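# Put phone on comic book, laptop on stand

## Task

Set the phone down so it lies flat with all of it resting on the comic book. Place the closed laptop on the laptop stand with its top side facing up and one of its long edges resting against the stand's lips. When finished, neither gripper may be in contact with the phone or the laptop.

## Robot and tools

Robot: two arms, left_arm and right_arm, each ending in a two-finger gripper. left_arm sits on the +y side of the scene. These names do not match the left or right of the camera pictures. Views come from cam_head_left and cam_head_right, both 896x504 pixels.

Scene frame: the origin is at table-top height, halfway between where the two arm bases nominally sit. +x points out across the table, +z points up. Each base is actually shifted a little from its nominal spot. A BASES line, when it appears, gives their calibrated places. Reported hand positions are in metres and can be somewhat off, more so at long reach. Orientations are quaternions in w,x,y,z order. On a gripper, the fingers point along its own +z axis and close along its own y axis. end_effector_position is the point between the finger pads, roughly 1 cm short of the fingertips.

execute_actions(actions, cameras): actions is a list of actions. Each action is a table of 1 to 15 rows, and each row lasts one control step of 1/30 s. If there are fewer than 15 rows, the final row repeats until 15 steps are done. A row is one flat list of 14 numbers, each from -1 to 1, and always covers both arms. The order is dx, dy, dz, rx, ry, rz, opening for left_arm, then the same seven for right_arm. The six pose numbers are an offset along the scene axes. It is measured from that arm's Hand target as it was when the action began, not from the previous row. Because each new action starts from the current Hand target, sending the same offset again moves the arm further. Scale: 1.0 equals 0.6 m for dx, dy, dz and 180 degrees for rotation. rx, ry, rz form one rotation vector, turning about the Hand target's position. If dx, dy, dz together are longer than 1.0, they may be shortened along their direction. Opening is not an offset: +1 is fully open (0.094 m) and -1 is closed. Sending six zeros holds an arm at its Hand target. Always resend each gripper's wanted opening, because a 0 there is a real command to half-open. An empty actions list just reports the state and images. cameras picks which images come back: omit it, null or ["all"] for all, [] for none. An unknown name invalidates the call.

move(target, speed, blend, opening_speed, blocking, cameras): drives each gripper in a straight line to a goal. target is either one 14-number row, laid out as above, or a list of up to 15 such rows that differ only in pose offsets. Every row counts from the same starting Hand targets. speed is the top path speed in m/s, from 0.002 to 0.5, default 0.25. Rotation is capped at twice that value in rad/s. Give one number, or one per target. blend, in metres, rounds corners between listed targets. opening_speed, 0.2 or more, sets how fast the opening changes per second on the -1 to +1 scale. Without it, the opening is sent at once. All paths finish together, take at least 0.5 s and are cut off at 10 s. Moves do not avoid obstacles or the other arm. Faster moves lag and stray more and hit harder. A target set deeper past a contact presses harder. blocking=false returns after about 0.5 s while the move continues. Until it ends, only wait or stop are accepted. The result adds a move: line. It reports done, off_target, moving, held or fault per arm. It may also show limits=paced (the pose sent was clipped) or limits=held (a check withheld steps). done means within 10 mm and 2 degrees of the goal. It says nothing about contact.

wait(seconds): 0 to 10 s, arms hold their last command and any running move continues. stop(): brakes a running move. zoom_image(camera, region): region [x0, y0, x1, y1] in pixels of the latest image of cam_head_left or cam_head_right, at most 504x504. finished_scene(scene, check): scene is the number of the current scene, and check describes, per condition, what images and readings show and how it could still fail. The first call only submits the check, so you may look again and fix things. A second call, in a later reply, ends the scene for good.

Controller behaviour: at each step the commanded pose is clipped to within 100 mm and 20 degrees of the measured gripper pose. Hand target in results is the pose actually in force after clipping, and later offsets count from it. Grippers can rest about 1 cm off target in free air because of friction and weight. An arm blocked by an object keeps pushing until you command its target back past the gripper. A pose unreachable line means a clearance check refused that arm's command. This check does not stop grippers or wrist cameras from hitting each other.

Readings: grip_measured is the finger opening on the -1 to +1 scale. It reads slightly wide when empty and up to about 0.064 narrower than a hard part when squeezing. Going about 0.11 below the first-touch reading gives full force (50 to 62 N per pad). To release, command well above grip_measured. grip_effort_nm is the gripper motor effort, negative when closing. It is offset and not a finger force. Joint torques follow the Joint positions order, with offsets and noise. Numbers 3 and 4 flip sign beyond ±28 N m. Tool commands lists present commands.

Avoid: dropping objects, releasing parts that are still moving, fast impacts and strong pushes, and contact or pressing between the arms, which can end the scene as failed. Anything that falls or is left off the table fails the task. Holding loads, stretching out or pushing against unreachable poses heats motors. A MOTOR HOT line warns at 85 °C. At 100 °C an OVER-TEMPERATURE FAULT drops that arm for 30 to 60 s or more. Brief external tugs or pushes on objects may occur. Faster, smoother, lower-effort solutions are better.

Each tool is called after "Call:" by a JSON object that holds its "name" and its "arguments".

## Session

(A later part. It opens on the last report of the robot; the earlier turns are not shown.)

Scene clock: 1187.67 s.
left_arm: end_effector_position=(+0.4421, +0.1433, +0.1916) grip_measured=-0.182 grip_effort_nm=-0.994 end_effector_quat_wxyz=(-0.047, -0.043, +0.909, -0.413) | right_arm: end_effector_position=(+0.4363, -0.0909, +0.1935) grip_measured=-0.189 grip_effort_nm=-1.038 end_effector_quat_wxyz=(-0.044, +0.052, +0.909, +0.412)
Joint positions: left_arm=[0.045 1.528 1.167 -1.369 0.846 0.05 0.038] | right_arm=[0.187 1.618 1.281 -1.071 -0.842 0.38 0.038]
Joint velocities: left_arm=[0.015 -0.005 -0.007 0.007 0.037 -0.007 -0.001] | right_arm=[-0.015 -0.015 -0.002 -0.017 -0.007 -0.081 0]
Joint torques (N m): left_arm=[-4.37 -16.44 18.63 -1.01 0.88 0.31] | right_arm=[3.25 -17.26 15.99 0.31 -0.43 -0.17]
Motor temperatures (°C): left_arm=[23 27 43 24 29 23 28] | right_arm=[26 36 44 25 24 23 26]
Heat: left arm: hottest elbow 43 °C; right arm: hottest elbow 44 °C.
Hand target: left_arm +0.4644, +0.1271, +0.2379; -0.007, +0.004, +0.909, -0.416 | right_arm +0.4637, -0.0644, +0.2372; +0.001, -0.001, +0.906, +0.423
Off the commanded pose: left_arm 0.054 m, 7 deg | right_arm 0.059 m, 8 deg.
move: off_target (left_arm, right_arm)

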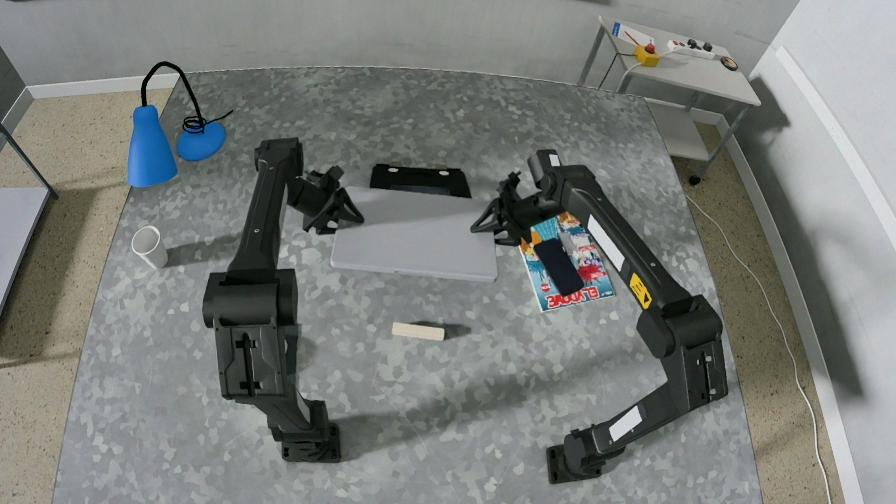

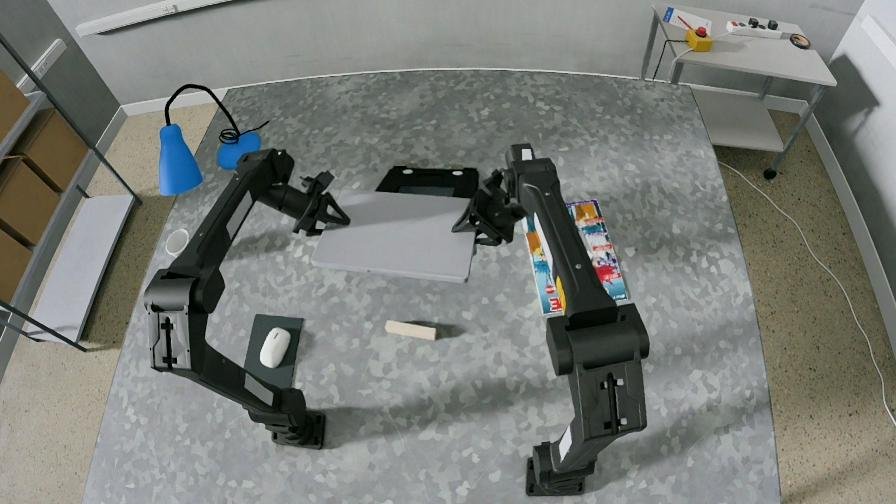

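Call:
{"name": "move", "arguments": {"target": [0.15,0.0,0.0,0,0.04,0,-0.4,0.15,0.00,0.0,0,0.04,0,-0.45], "speed": 0.08}}

Call:
{"name": "zoom_image", "arguments": {"camera": "cam_head_left", "region": [300, 120, 540, 300]}}

Call:
{"name": "zoom_image", "arguments": {"camera": "cam_head_right", "region": [300, 120, 540, 300]}}

Scene clock: 1198.60 s.
left_arm: end_effector_position=(+0.5361, +0.1493, +0.1894) grip_measured=-0.217 grip_effort_nm=-1.004 end_effector_quat_wxyz=(-0.101, -0.071, +0.900, -0.418) | right_arm: end_effector_position=(+0.5306, -0.0841, +0.1913) grip_measured=-0.189 grip_effort_nm=-1.033 end_effector_quat_wxyz=(-0.102, +0.074, +0.902, +0.413)
Joint positions: left_arm=[0.045 1.82 1.523 -1.551 0.856 0.044 0.037] | right_arm=[0.161 1.922 1.691 -1.332 -0.878 0.334 0.038]
Joint velocities: left_arm=[-0.005 -0.005 -0.007 -0.017 0.051 -0.037 0.001] | right_arm=[0.005 -0.005 -0.002 -0.022 -0.007 -0.051 0]
Joint torques (N m): left_arm=[-5.3 -21.13 18.63 -1.48 0.41 0.28] | right_arm=[2.14 -22.83 15.75 -0.03 -0.38 -0.2]
Motor temperatures (°C): left_arm=[23 28 46 24 29 24 28] | right_arm=[26 35 47 25 24 23 27]
Heat: left arm: hottest elbow 46 °C; right arm: hottest elbow 47 °C.
Hand target: left_arm +0.5543, +0.1264, +0.2382; -0.064, -0.021, +0.907, -0.415 | right_arm +0.5542, -0.0656, +0.2356; -0.055, +0.026, +0.904, +0.422
Off the commanded pose: left_arm 0.056 m, 7 deg | right_arm 0.055 m, 8 deg.
move: off_target (left_arm, right_arm)

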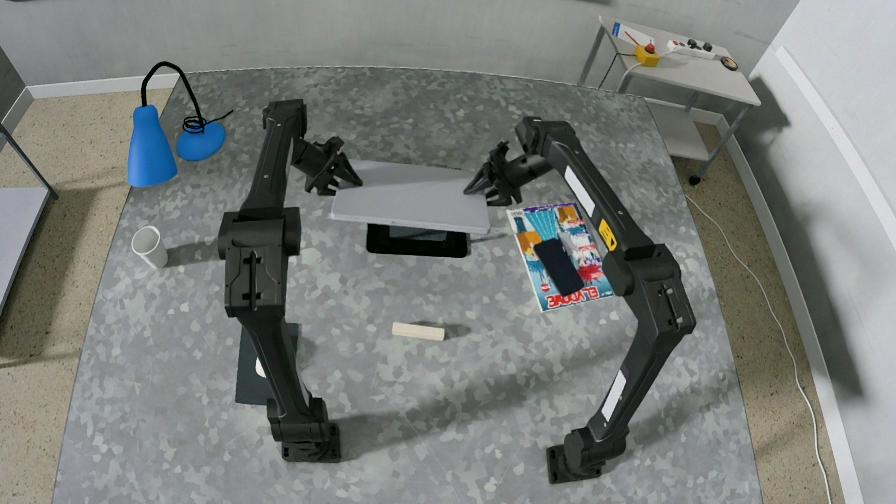

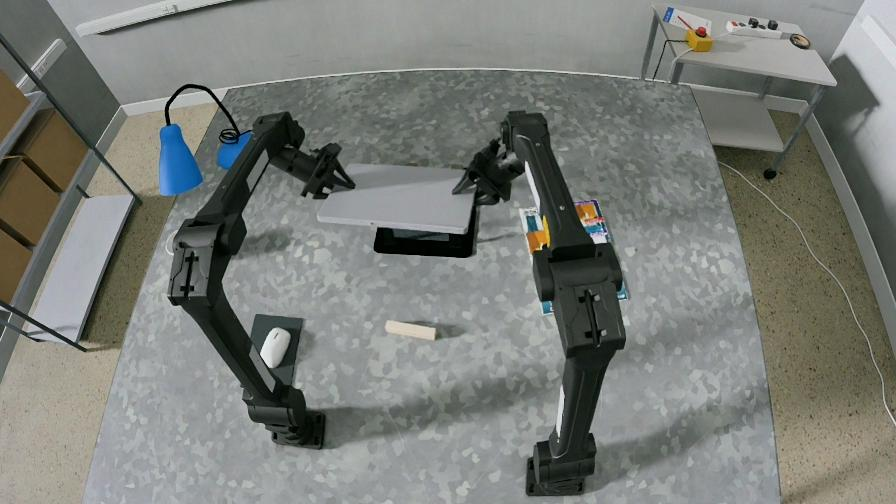

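Scaled by 2.100.

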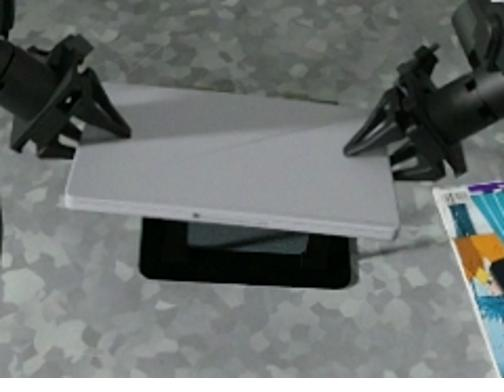

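Scaled by 2.100.

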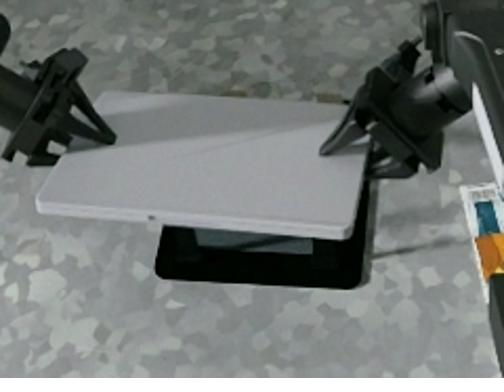

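Call:
{"name": "move", "arguments": {"target": [0.138,-0.025,0.0,0,0.055,0.0167,-0.4,0.158,-0.025,0.0,0,0.055,0.0167,-0.45], "speed": 0.08}}

Call:
{"name": "zoom_image", "arguments": {"camera": "cam_head_left", "region": [300, 120, 540, 300]}}

Call:
{"name": "zoom_image", "arguments": {"camera": "cam_head_right", "region": [300, 120, 540, 300]}}

Scene clock: 1216.83 s.
left_arm: end_effector_position=(+0.6230, +0.1394, +0.1847) grip_measured=-0.239 grip_effort_nm=-1.009 end_effector_quat_wxyz=(-0.134, -0.129, +0.889, -0.419) | right_arm: end_effector_position=(+0.6327, -0.0944, +0.1858) grip_measured=-0.251 grip_effort_nm=-1.013 end_effector_quat_wxyz=(-0.137, +0.089, +0.890, +0.425)
Joint positions: left_arm=[0.022 2.055 1.864 -1.649 0.881 -0.11 0.036] | right_arm=[0.115 2.289 2.267 -1.67 -0.92 0.258 0.035]
Joint velocities: left_arm=[-0.015 -0.005 0.007 -0.002 -0.007 0.022 -0.001] | right_arm=[-0.015 0.005 -0.007 -0.012 -0.037 0.066 -0.001]
Joint torques (N m): left_arm=[-5.07 -25.7 19.22 -1.24 0.19 -0.12] | right_arm=[1.67 -28.86 15.79 -0.46 -0.25 0.26]
Motor temperatures (°C): left_arm=[23 29 45 24 28 24 28] | right_arm=[26 36 52 25 24 23 27]
Heat: left arm: hottest elbow 45 °C; right arm: hottest elbow 52 °C.
Hand target: left_arm +0.6374, +0.1108, +0.2387; -0.131, -0.081, +0.898, -0.413 | right_arm +0.6491, -0.0817, +0.2342; -0.143, +0.040, +0.896, +0.417
Off the commanded pose: left_arm 0.062 m, 6 deg | right_arm 0.054 m, 6 deg.
joint sent to its limit (left arm) — joint 4 (wrist pitch), lower limit. The joint targets are off in position and orientation.
joint sent to its limit (right arm) — joint 4 (wrist pitch), lower limit. The joint targets are off in position and orientation.
move: off_target (left_arm, right_arm)

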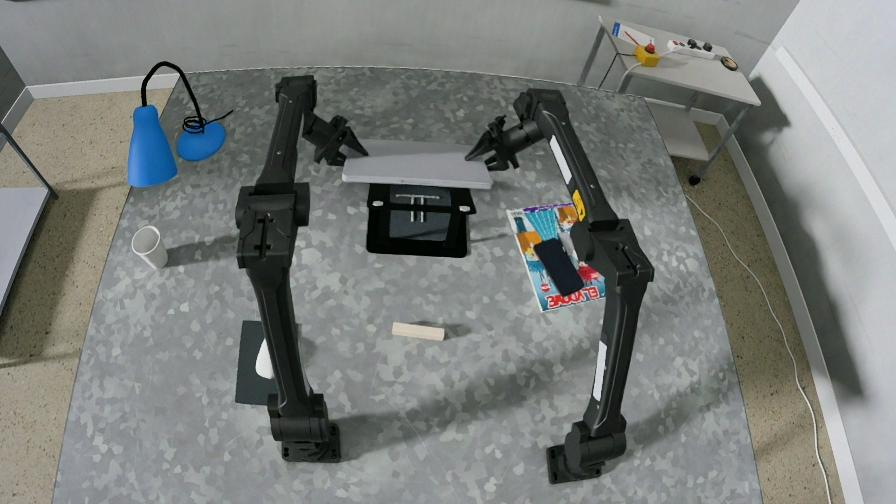

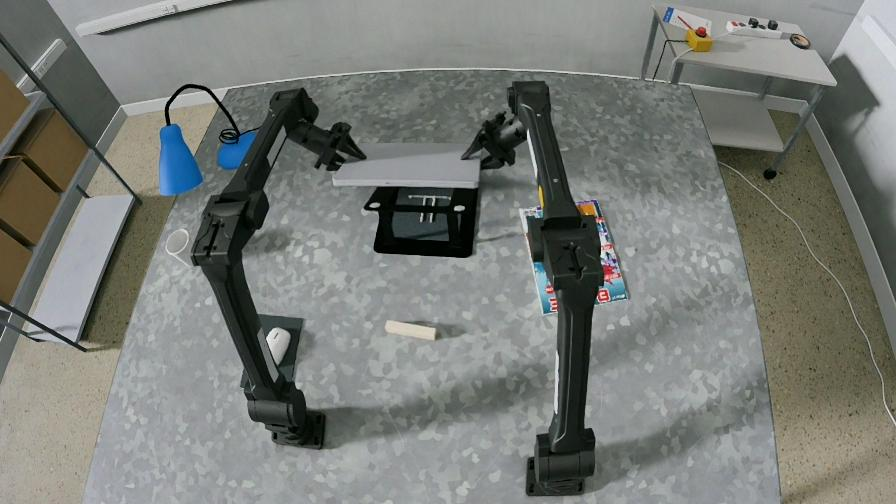

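Scaled by 2.100.

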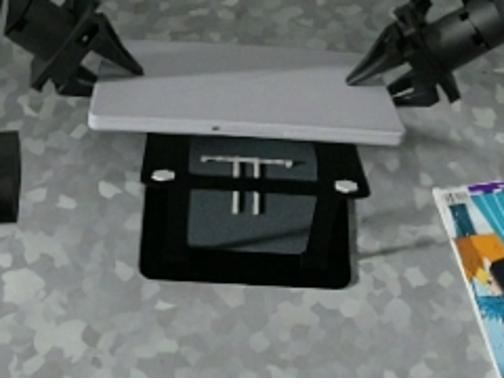

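Scaled by 2.100.

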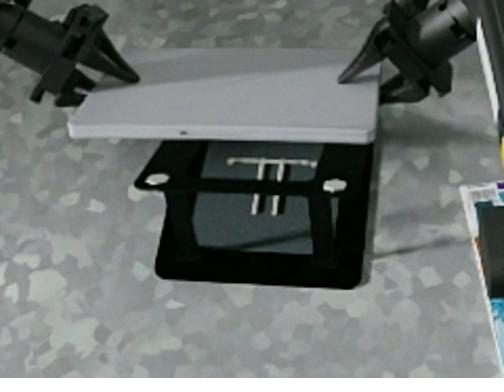

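Call:
{"name": "move", "arguments": {"target": [-0.015,0,-0.1,0,0.0,0.0,-0.4,-0.015,0,-0.1,0,0.0,0.0,-0.45], "speed": 0.06}}

Call:
{"name": "zoom_image", "arguments": {"camera": "cam_head_left", "region": [300, 100, 540, 280]}}

Call:
{"name": "zoom_image", "arguments": {"camera": "cam_head_right", "region": [300, 100, 540, 280]}}

Scene clock: 1227.83 s.
left_arm: end_effector_position=(+0.6266, +0.1394, +0.1464) grip_measured=-0.239 grip_effort_nm=-1.009 end_effector_quat_wxyz=(-0.155, -0.128, +0.886, -0.419) | right_arm: end_effector_position=(+0.6348, -0.0943, +0.1473) grip_measured=-0.255 grip_effort_nm=-1.043 end_effector_quat_wxyz=(-0.157, +0.089, +0.889, +0.422)
Joint positions: left_arm=[0.022 2.123 1.864 -1.643 0.882 -0.079 0.036] | right_arm=[0.115 2.347 2.267 -1.67 -0.921 0.231 0.035]
Joint velocities: left_arm=[-0.005 -0.005 0.002 0.002 -0.007 -0.037 0] | right_arm=[0.015 0.005 -0.027 0.002 -0.037 0.037 0.001]
Joint torques (N m): left_arm=[-5.54 -26.29 12.59 -0.43 -0.05 0.28] | right_arm=[2.26 -29.16 11.6 -0.55 0.09 -0.31]
Motor temperatures (°C): left_arm=[23 30 46 24 28 24 29] | right_arm=[26 41 51 25 24 23 27]
Heat: left arm: hottest elbow 46 °C; right arm: hottest elbow 51 °C.
Hand target: left_arm +0.6281, +0.1102, +0.1786; -0.131, -0.080, +0.898, -0.413 | right_arm +0.6391, -0.0825, +0.1738; -0.143, +0.040, +0.896, +0.418
Off the commanded pose: left_arm 0.043 m, 6 deg | right_arm 0.030 m, 6 deg.
joint sent to its limit (right arm) — joint 4 (wrist pitch), lower limit. The joint targets still meet the commanded pose.
move: off_target (left_arm, right_arm)

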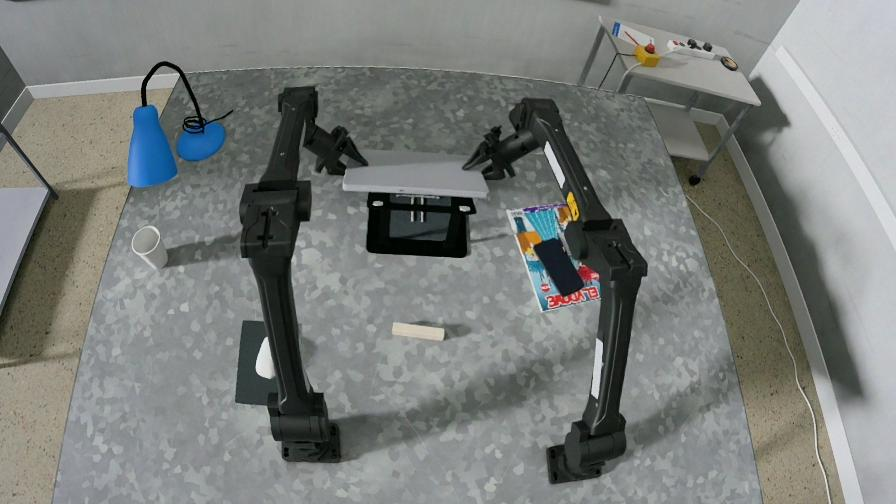

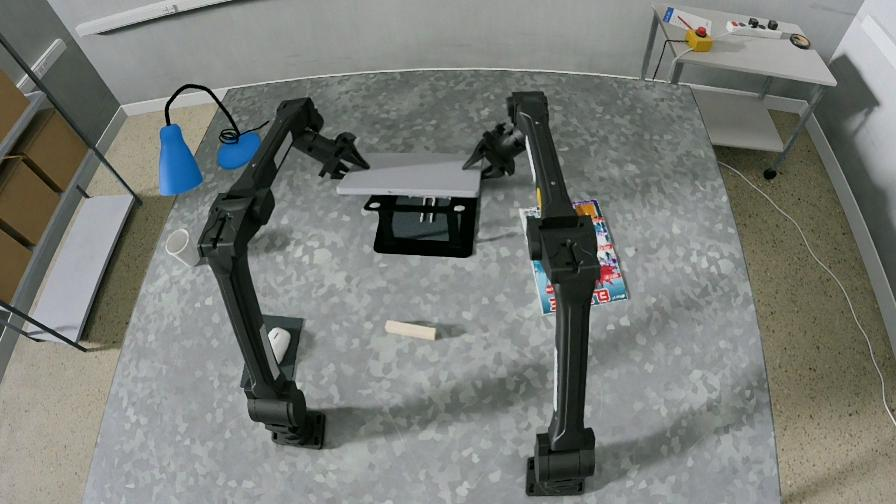

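Scaled by 2.100.

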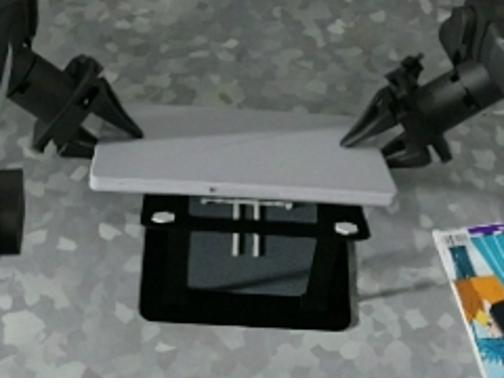

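Scaled by 2.100.

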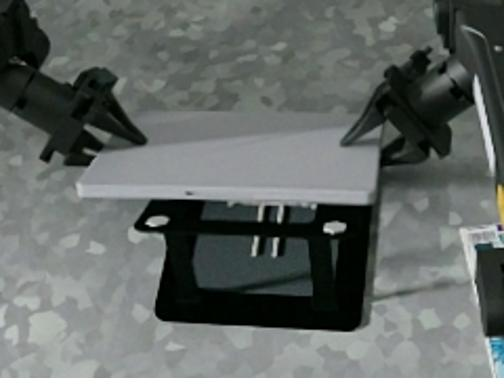

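Call:
{"name": "move", "arguments": {"target": [-0.01,0,-0.085,0,0.0,0.0,-0.4,-0.01,0,-0.085,0,0.0,0.0,-0.45], "speed": 0.05}}

Call:
{"name": "zoom_image", "arguments": {"camera": "cam_head_left", "region": [300, 100, 540, 280]}}

Call:
{"name": "zoom_image", "arguments": {"camera": "cam_head_right", "region": [300, 100, 540, 280]}}

Scene clock: 1233.97 s.
left_arm: end_effector_position=(+0.6254, +0.1382, +0.1077) grip_measured=-0.239 grip_effort_nm=-1.009 end_effector_quat_wxyz=(-0.144, -0.123, +0.887, -0.422) | right_arm: end_effector_position=(+0.6354, -0.0960, +0.1122) grip_measured=-0.255 grip_effort_nm=-1.043 end_effector_quat_wxyz=(-0.160, +0.081, +0.890, +0.420)
Joint positions: left_arm=[0.021 2.14 1.79 -1.527 0.886 -0.08 0.036] | right_arm=[0.113 2.383 2.239 -1.633 -0.917 0.197 0.035]
Joint velocities: left_arm=[0.005 -0.005 0.012 0.017 0.007 0.037 -0.001] | right_arm=[-0.005 0.005 -0.002 0.002 0.007 -0.051 -0.001]
Joint torques (N m): left_arm=[-4.66 -25.88 9.76 -0.06 -0.25 0.32] | right_arm=[2.02 -30.27 8.35 -0.16 0.03 -0.4]
Motor temperatures (°C): left_arm=[23 31 46 24 27 24 29] | right_arm=[26 40 50 25 24 24 27]
Heat: left arm: hottest elbow 46 °C; right arm: hottest elbow 50 °C.
Hand target: left_arm +0.6220, +0.1098, +0.1276; -0.131, -0.080, +0.898, -0.413 | right_arm +0.6324, -0.0833, +0.1230; -0.143, +0.041, +0.896, +0.418
Off the commanded pose: left_arm 0.034 m, 5 deg | right_arm 0.017 m, 5 deg.
move: off_target (left_arm, right_arm)

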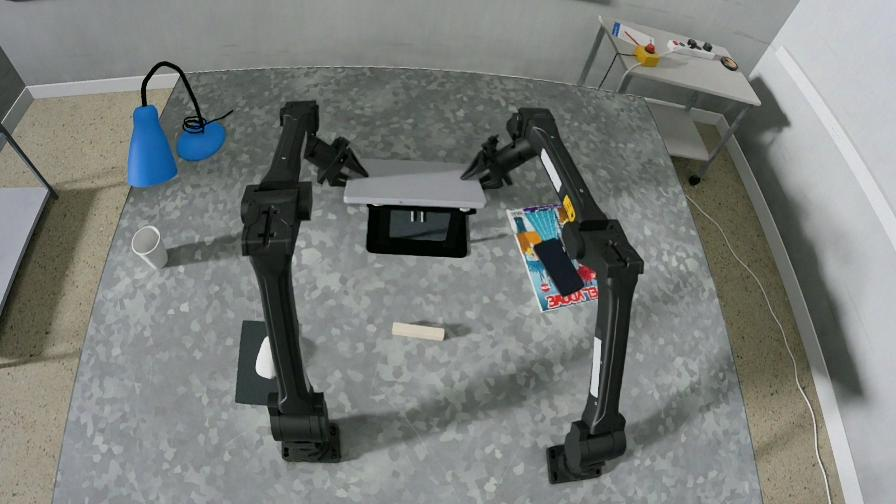

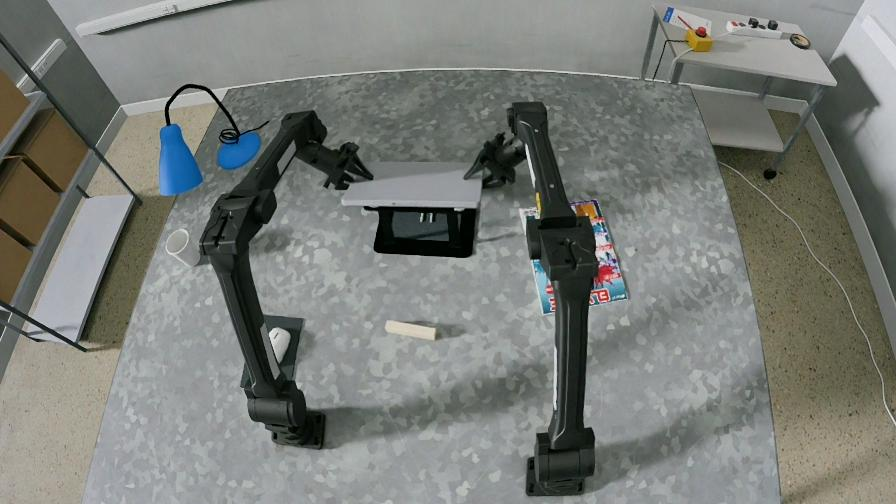

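Scaled by 2.100.

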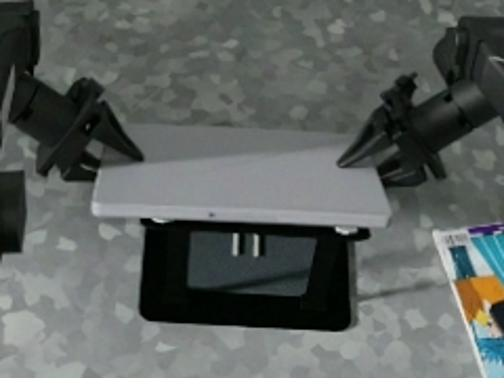

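Scaled by 2.100.

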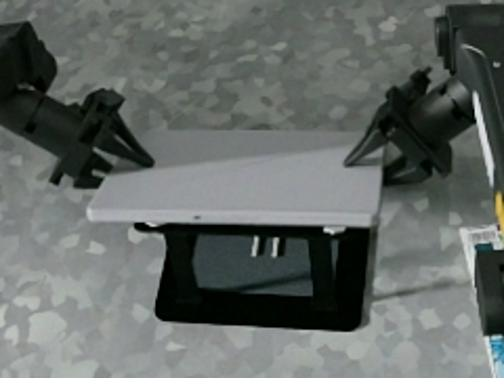

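Call:
{"name": "move", "arguments": {"target": [-0.0,0,-0.04,0,0.0,0.0,-0.4,-0.0,0,-0.035,0,0.0,0.0,-0.45], "speed": 0.05}}

Call:
{"name": "zoom_image", "arguments": {"camera": "cam_head_left", "region": [320, 130, 510, 270]}}

Call:
{"name": "zoom_image", "arguments": {"camera": "cam_head_right", "region": [320, 130, 510, 270]}}

Scene clock: 1238.20 s.
left_arm: end_effector_position=(+0.6283, +0.1374, +0.1008) grip_measured=-0.239 grip_effort_nm=-1.009 end_effector_quat_wxyz=(-0.132, -0.119, +0.887, -0.426) | right_arm: end_effector_position=(+0.6392, -0.0972, +0.1064) grip_measured=-0.274 grip_effort_nm=-0.994 end_effector_quat_wxyz=(-0.150, +0.076, +0.890, +0.425)
Joint positions: left_arm=[0.021 2.14 1.771 -1.48 0.895 -0.083 0.036] | right_arm=[0.11 2.383 2.223 -1.596 -0.921 0.195 0.034]
Joint velocities: left_arm=[-0.005 -0.005 -0.012 0.002 -0.125 0.007 0] | right_arm=[-0.005 -0.005 -0.007 0.002 -0.007 -0.037 -0.003]
Joint torques (N m): left_arm=[-6.01 -24.12 9.26 0.1 -0.54 0.33] | right_arm=[1.44 -28.69 7.2 0.02 0.22 -0.4]
Motor temperatures (°C): left_arm=[23 31 45 24 27 24 29] | right_arm=[26 42 50 25 24 24 27]
Heat: left arm: hottest elbow 45 °C; right arm: hottest elbow 50 °C.
Hand target: left_arm +0.6221, +0.1096, +0.1037; -0.131, -0.081, +0.898, -0.413 | right_arm +0.6320, -0.0838, +0.1020; -0.143, +0.041, +0.896, +0.418
Off the commanded pose: left_arm 0.028 m, 5 deg | right_arm 0.016 m, 4 deg.
move: off_target (left_arm, right_arm)

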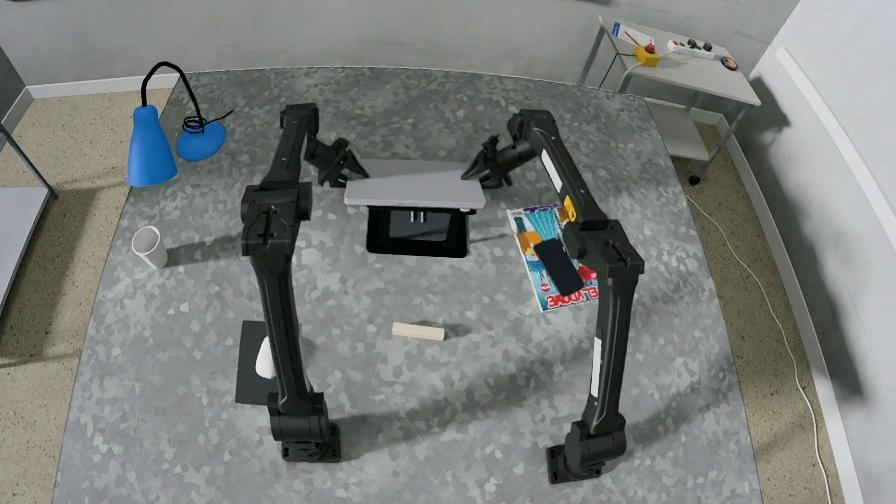

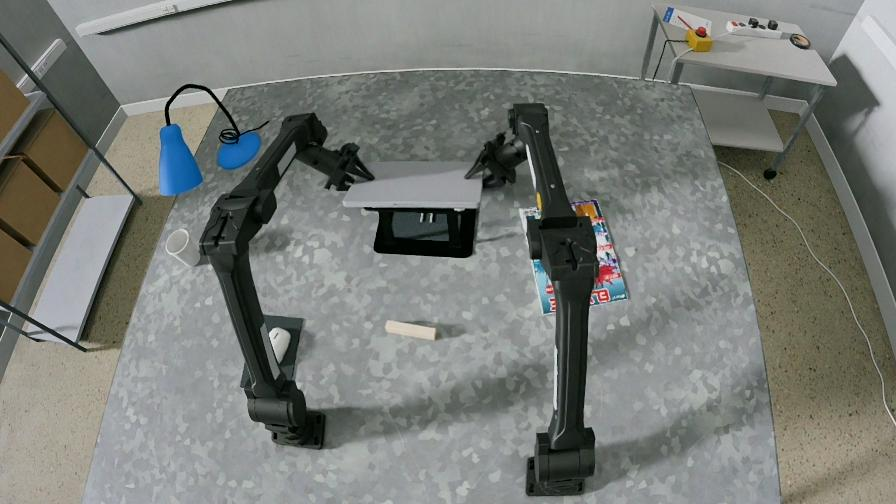

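Scaled by 2.653.

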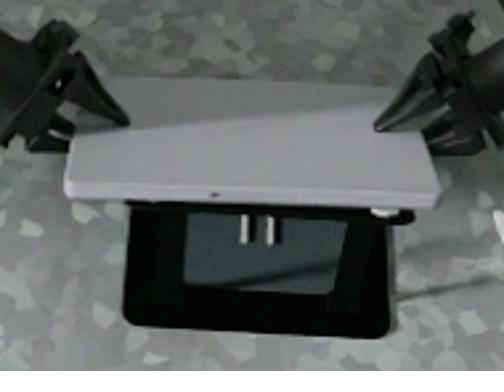

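Scaled by 2.653.

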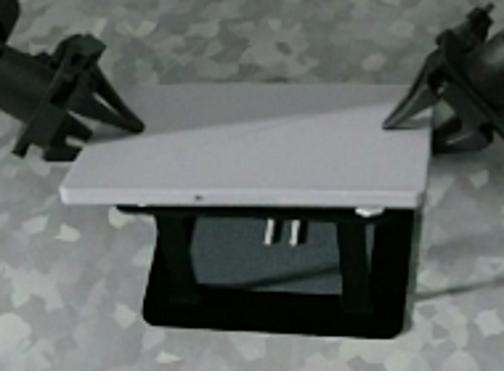

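Call:
{"name": "move", "arguments": {"target": [0.045,0,-0.02,0,0.0,0.0,-0.4,0.025,0,-0.02,0,0.0,0.0,-0.45], "speed": 0.04}}

Call:
{"name": "zoom_image", "arguments": {"camera": "cam_head_left", "region": [320, 130, 510, 270]}}

Call:
{"name": "zoom_image", "arguments": {"camera": "cam_head_right", "region": [320, 130, 510, 270]}}

Scene clock: 1247.70 s.
left_arm: end_effector_position=(+0.6322, +0.1355, +0.0866) grip_measured=-0.246 grip_effort_nm=-1.004 end_effector_quat_wxyz=(-0.151, -0.134, +0.883, -0.425) | right_arm: end_effector_position=(+0.6393, -0.0995, +0.0915) grip_measured=-0.281 grip_effort_nm=-1.038 end_effector_quat_wxyz=(-0.165, +0.094, +0.885, +0.426)
Joint positions: left_arm=[0.018 2.182 1.799 -1.498 0.898 -0.105 0.035] | right_arm=[0.105 2.407 2.223 -1.597 -0.933 0.215 0.034]
Joint velocities: left_arm=[0.005 -0.005 0.002 0.002 0.037 -0.007 -0.001] | right_arm=[-0.005 -0.015 0.007 -0.007 -0.095 0.022 0]
Joint torques (N m): left_arm=[-5.25 -21.3 15.62 0.02 -0.69 0.44] | right_arm=[2.32 -26.7 11.95 -0.23 0.57 -0.52]
Motor temperatures (°C): left_arm=[23 31 45 24 28 24 29] | right_arm=[26 41 48 25 24 24 27]
Heat: left arm: hottest elbow 45 °C; right arm: hottest elbow 48 °C.
Hand target: left_arm +0.6491, +0.1092, +0.0917; -0.131, -0.081, +0.898, -0.413 | right_arm +0.6468, -0.0841, +0.0897; -0.143, +0.041, +0.896, +0.418
Off the commanded pose: left_arm 0.031 m, 7 deg | right_arm 0.017 m, 7 deg.
move: off_target (left_arm, right_arm)

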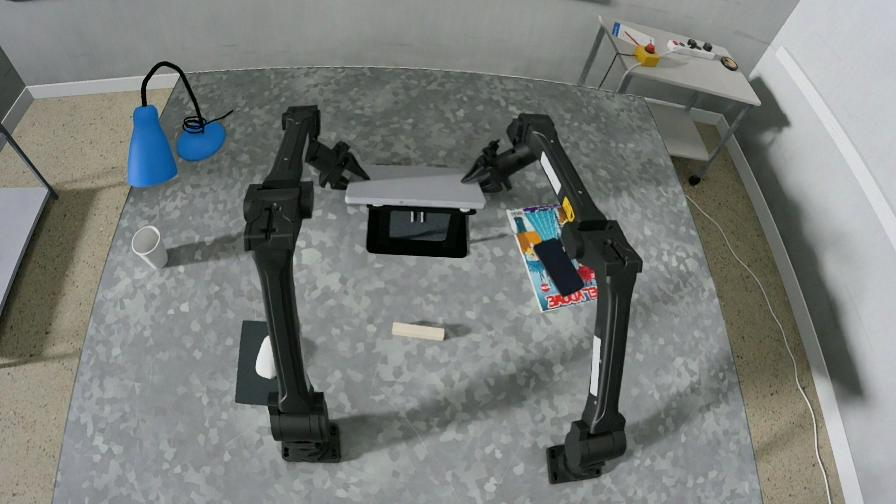

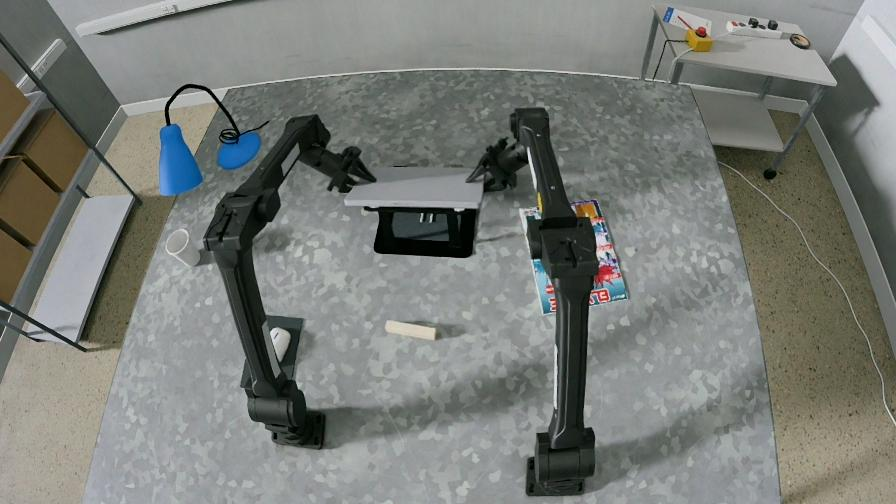

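Scaled by 2.653.

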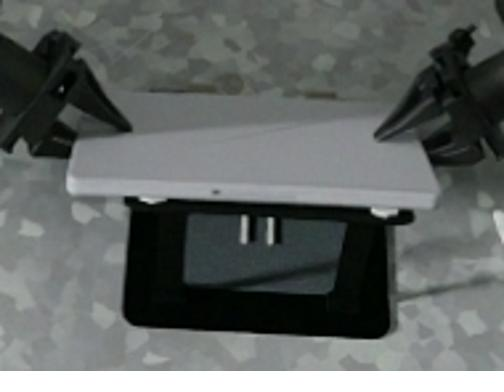

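Scaled by 2.653.

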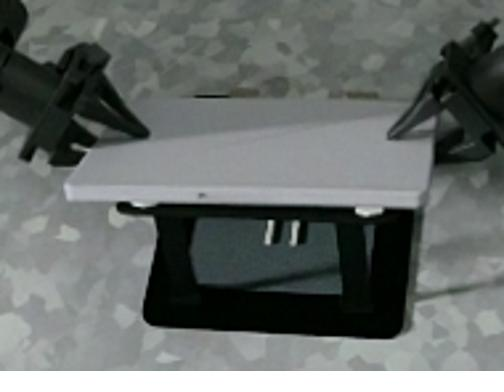

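Call:
{"name": "zoom_image", "arguments": {"camera": "cam_head_left", "region": [340, 145, 500, 225]}}

Call:
{"name": "zoom_image", "arguments": {"camera": "cam_head_right", "region": [340, 145, 500, 225]}}

Scaled by 3.150.

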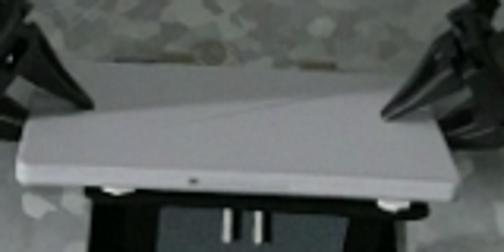

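Scaled by 3.150.

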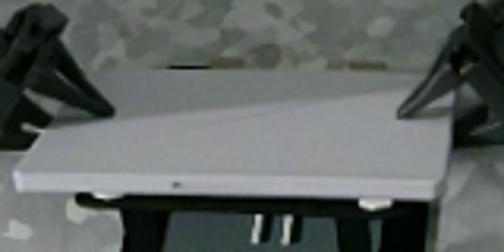

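Call:
{"name": "move", "arguments": {"target": [0.04,0,-0.02,0,0.0,0.0,-0.4,0.02,0,-0.02,0,0.0,0.0,-0.45], "speed": 0.04}}

Call:
{"name": "zoom_image", "arguments": {"camera": "cam_head_left", "region": [340, 145, 500, 225]}}

Call:
{"name": "zoom_image", "arguments": {"camera": "cam_head_right", "region": [340, 145, 500, 225]}}

Scene clock: 1254.87 s.
left_arm: end_effector_position=(+0.6547, +0.1311, +0.0749) grip_measured=-0.247 grip_effort_nm=-1.013 end_effector_quat_wxyz=(-0.152, -0.123, +0.883, -0.427) | right_arm: end_effector_position=(+0.6546, -0.1032, +0.0829) grip_measured=-0.281 grip_effort_nm=-1.038 end_effector_quat_wxyz=(-0.159, +0.103, +0.885, +0.426)
Joint positions: left_arm=[0.01 2.262 1.907 -1.533 0.902 -0.085 0.035] | right_arm=[0.097 2.451 2.286 -1.593 -0.93 0.24 0.034]
Joint velocities: left_arm=[-0.024 0.005 -0.007 -0.007 0.051 0.007 0] | right_arm=[-0.005 -0.005 0.002 -0.012 -0.066 -0.081 -0.002]
Joint torques (N m): left_arm=[-4.48 -22.83 16.27 0.13 -0.78 0.21] | right_arm=[2.67 -26.34 12.18 -0.65 0.46 -0.75]
Motor temperatures (°C): left_arm=[23 31 46 24 28 24 29] | right_arm=[26 42 48 25 24 24 28]
Heat: left arm: hottest elbow 46 °C; right arm: hottest elbow 48 °C.
Hand target: left_arm +0.6733, +0.1089, +0.0798; -0.131, -0.080, +0.898, -0.413 | right_arm +0.6585, -0.0843, +0.0774; -0.143, +0.041, +0.896, +0.418
Off the commanded pose: left_arm 0.029 m, 6 deg | right_arm 0.020 m, 7 deg.
move: off_target (left_arm, right_arm)

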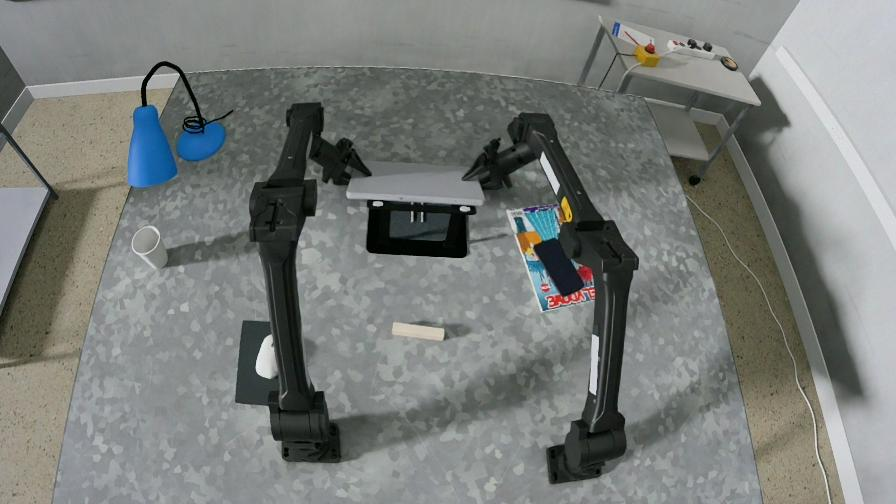

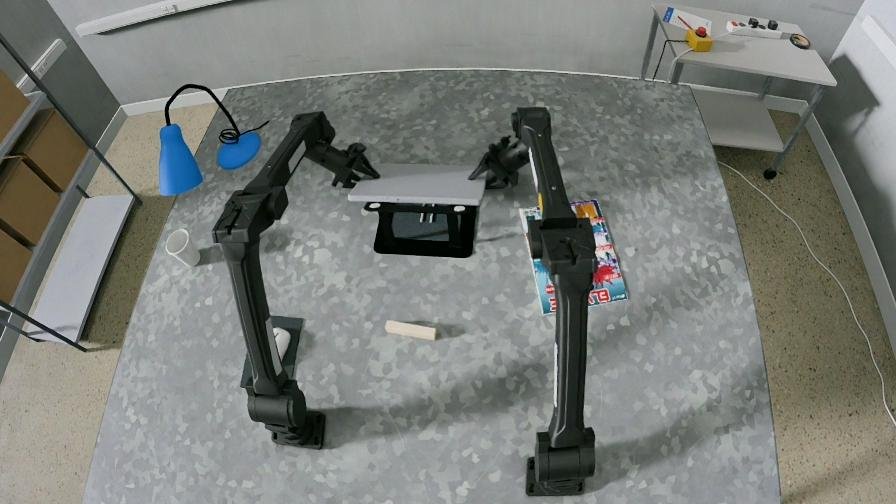

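Scaled by 3.150.

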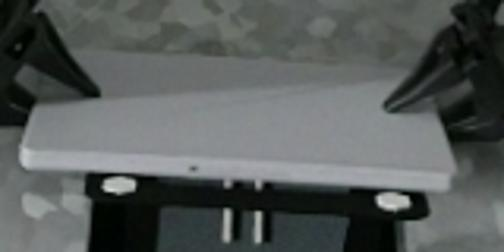

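Scaled by 3.150.

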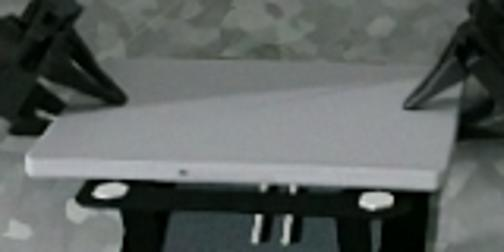

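Call:
{"name": "move", "arguments": {"target": [0.02,0,-0.01,0,0.0,0.0,-0.4,0.025,0,-0.01,0,0.0,0.0,-0.45], "speed": 0.03}}

Call:
{"name": "zoom_image", "arguments": {"camera": "cam_head_left", "region": [340, 145, 500, 225]}}

Call:
{"name": "zoom_image", "arguments": {"camera": "cam_head_right", "region": [340, 145, 500, 225]}}

Scene clock: 1267.50 s.
left_arm: end_effector_position=(+0.6669, +0.1316, +0.0682) grip_measured=-0.247 grip_effort_nm=-1.009 end_effector_quat_wxyz=(-0.153, -0.124, +0.883, -0.427) | right_arm: end_effector_position=(+0.6678, -0.1027, +0.0761) grip_measured=-0.281 grip_effort_nm=-1.038 end_effector_quat_wxyz=(-0.161, +0.104, +0.885, +0.425)
Joint positions: left_arm=[0.01 2.304 1.966 -1.551 0.902 -0.086 0.035] | right_arm=[0.096 2.518 2.396 -1.643 -0.929 0.238 0.034]
Joint velocities: left_arm=[0.015 -0.015 -0.012 0.002 0.037 0.051 -0.001] | right_arm=[-0.005 -0.015 -0.012 -0.002 -0.022 0.022 0]
Joint torques (N m): left_arm=[-4.78 -23.36 16.34 -0.06 -0.74 0.24] | right_arm=[2.55 -26.93 12.46 -0.39 0.44 -0.72]
Motor temperatures (°C): left_arm=[23 30 46 24 28 24 29] | right_arm=[26 44 48 25 24 24 28]
Heat: left arm: hottest elbow 46 °C; right arm: hottest elbow 48 °C.
Hand target: left_arm +0.6853, +0.1089, +0.0738; -0.131, -0.081, +0.898, -0.413 | right_arm +0.6734, -0.0846, +0.0712; -0.143, +0.041, +0.896, +0.418
Off the commanded pose: left_arm 0.030 m, 6 deg | right_arm 0.020 m, 8 deg.
move: off_target (left_arm, right_arm)

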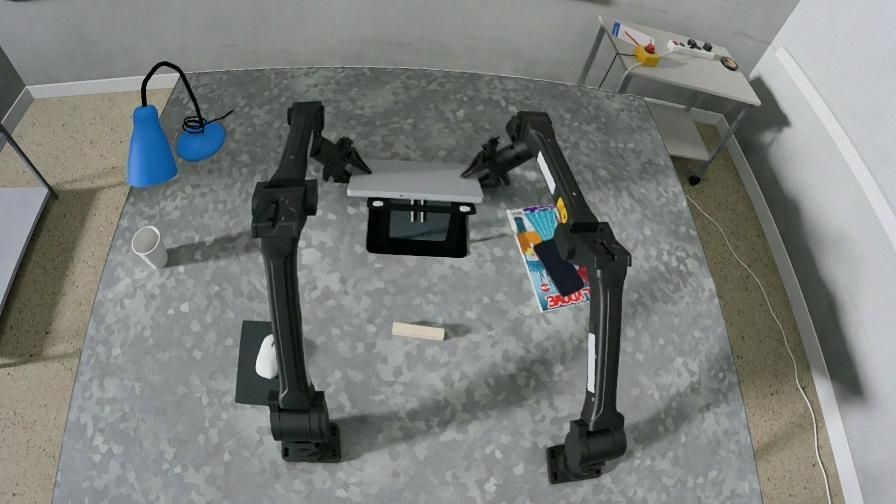

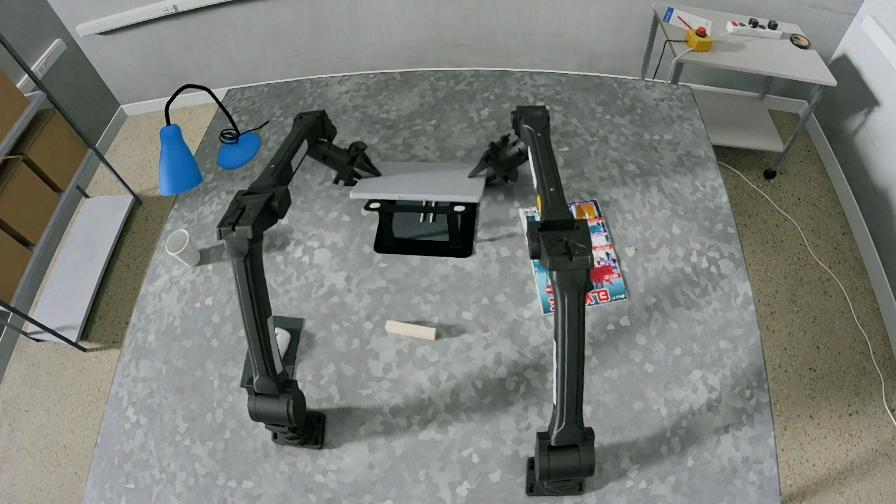

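Scaled by 3.150.

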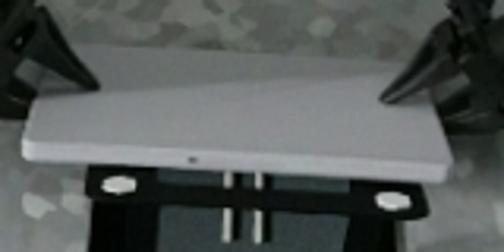

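Scaled by 3.150.

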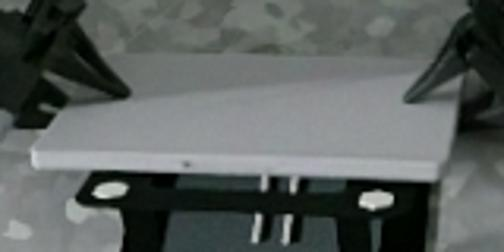

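Call:
{"name": "move", "arguments": {"target": [0.0,0,-0.03,0,-0.05,0.0,-0.4,0.0,0,-0.03,0,-0.05,0.0,-0.45], "speed": 0.04}}

Call:
{"name": "zoom_image", "arguments": {"camera": "cam_head_left", "region": [340, 145, 500, 225]}}

Call:
{"name": "zoom_image", "arguments": {"camera": "cam_head_right", "region": [340, 145, 500, 225]}}

Scene clock: 1295.47 s.
left_arm: end_effector_position=(+0.6746, +0.1305, +0.0666) grip_measured=-0.248 grip_effort_nm=-1.013 end_effector_quat_wxyz=(-0.109, -0.119, +0.886, -0.434) | right_arm: end_effector_position=(+0.6753, -0.1027, +0.0725) grip_measured=-0.281 grip_effort_nm=-1.038 end_effector_quat_wxyz=(-0.113, +0.090, +0.890, +0.432)
Joint positions: left_arm=[0.01 2.264 1.899 -1.405 0.913 -0.13 0.035] | right_arm=[0.096 2.456 2.277 -1.462 -0.925 0.267 0.034]
Joint velocities: left_arm=[-0.005 -0.015 -0.012 0.002 0.081 -0.007 0.001] | right_arm=[-0.005 0.005 0.012 -0.002 -0.022 -0.066 0]
Joint torques (N m): left_arm=[-4.13 -24.35 9.51 3.19 -1.16 0.79] | right_arm=[2.61 -28.69 6.65 1.62 1.06 -1.12]
Motor temperatures (°C): left_arm=[23 32 47 24 28 24 29] | right_arm=[26 43 52 25 24 25 28]
Heat: left arm: hottest elbow 47 °C; right arm: hottest elbow 52 °C.
Hand target: left_arm +0.6854, +0.1087, +0.0561; -0.060, -0.048, +0.905, -0.419 | right_arm +0.6729, -0.0848, +0.0536; -0.073, +0.007, +0.905, +0.420
Off the commanded pose: left_arm 0.026 m, 10 deg | right_arm 0.027 m, 11 deg.
move: off_target (left_arm, right_arm)

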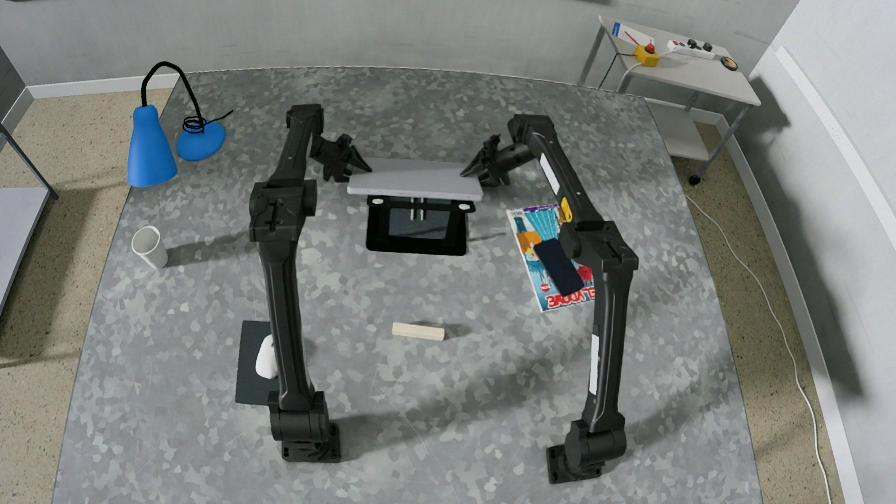

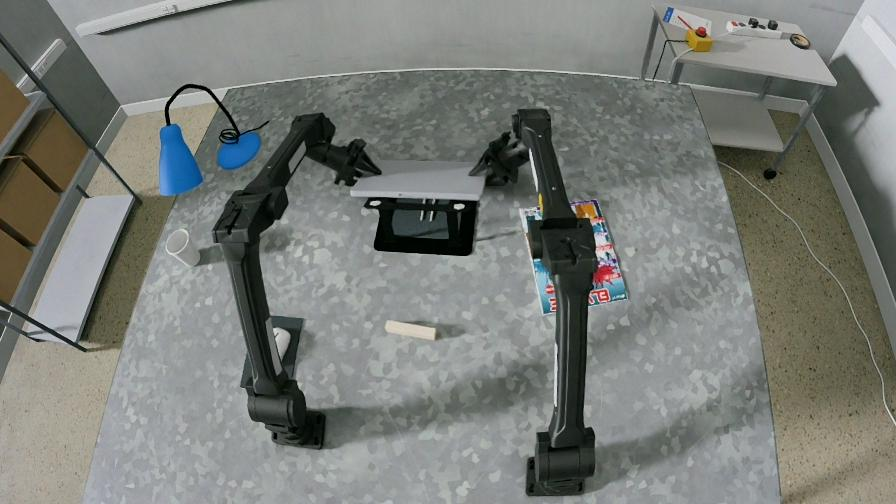

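Scaled by 3.150.

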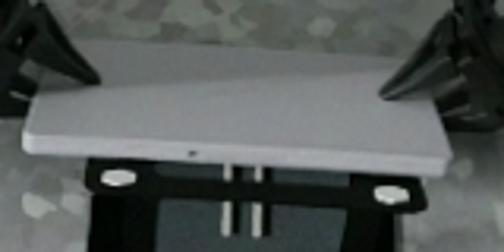

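Scaled by 3.150.

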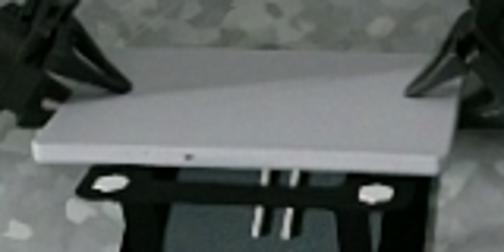

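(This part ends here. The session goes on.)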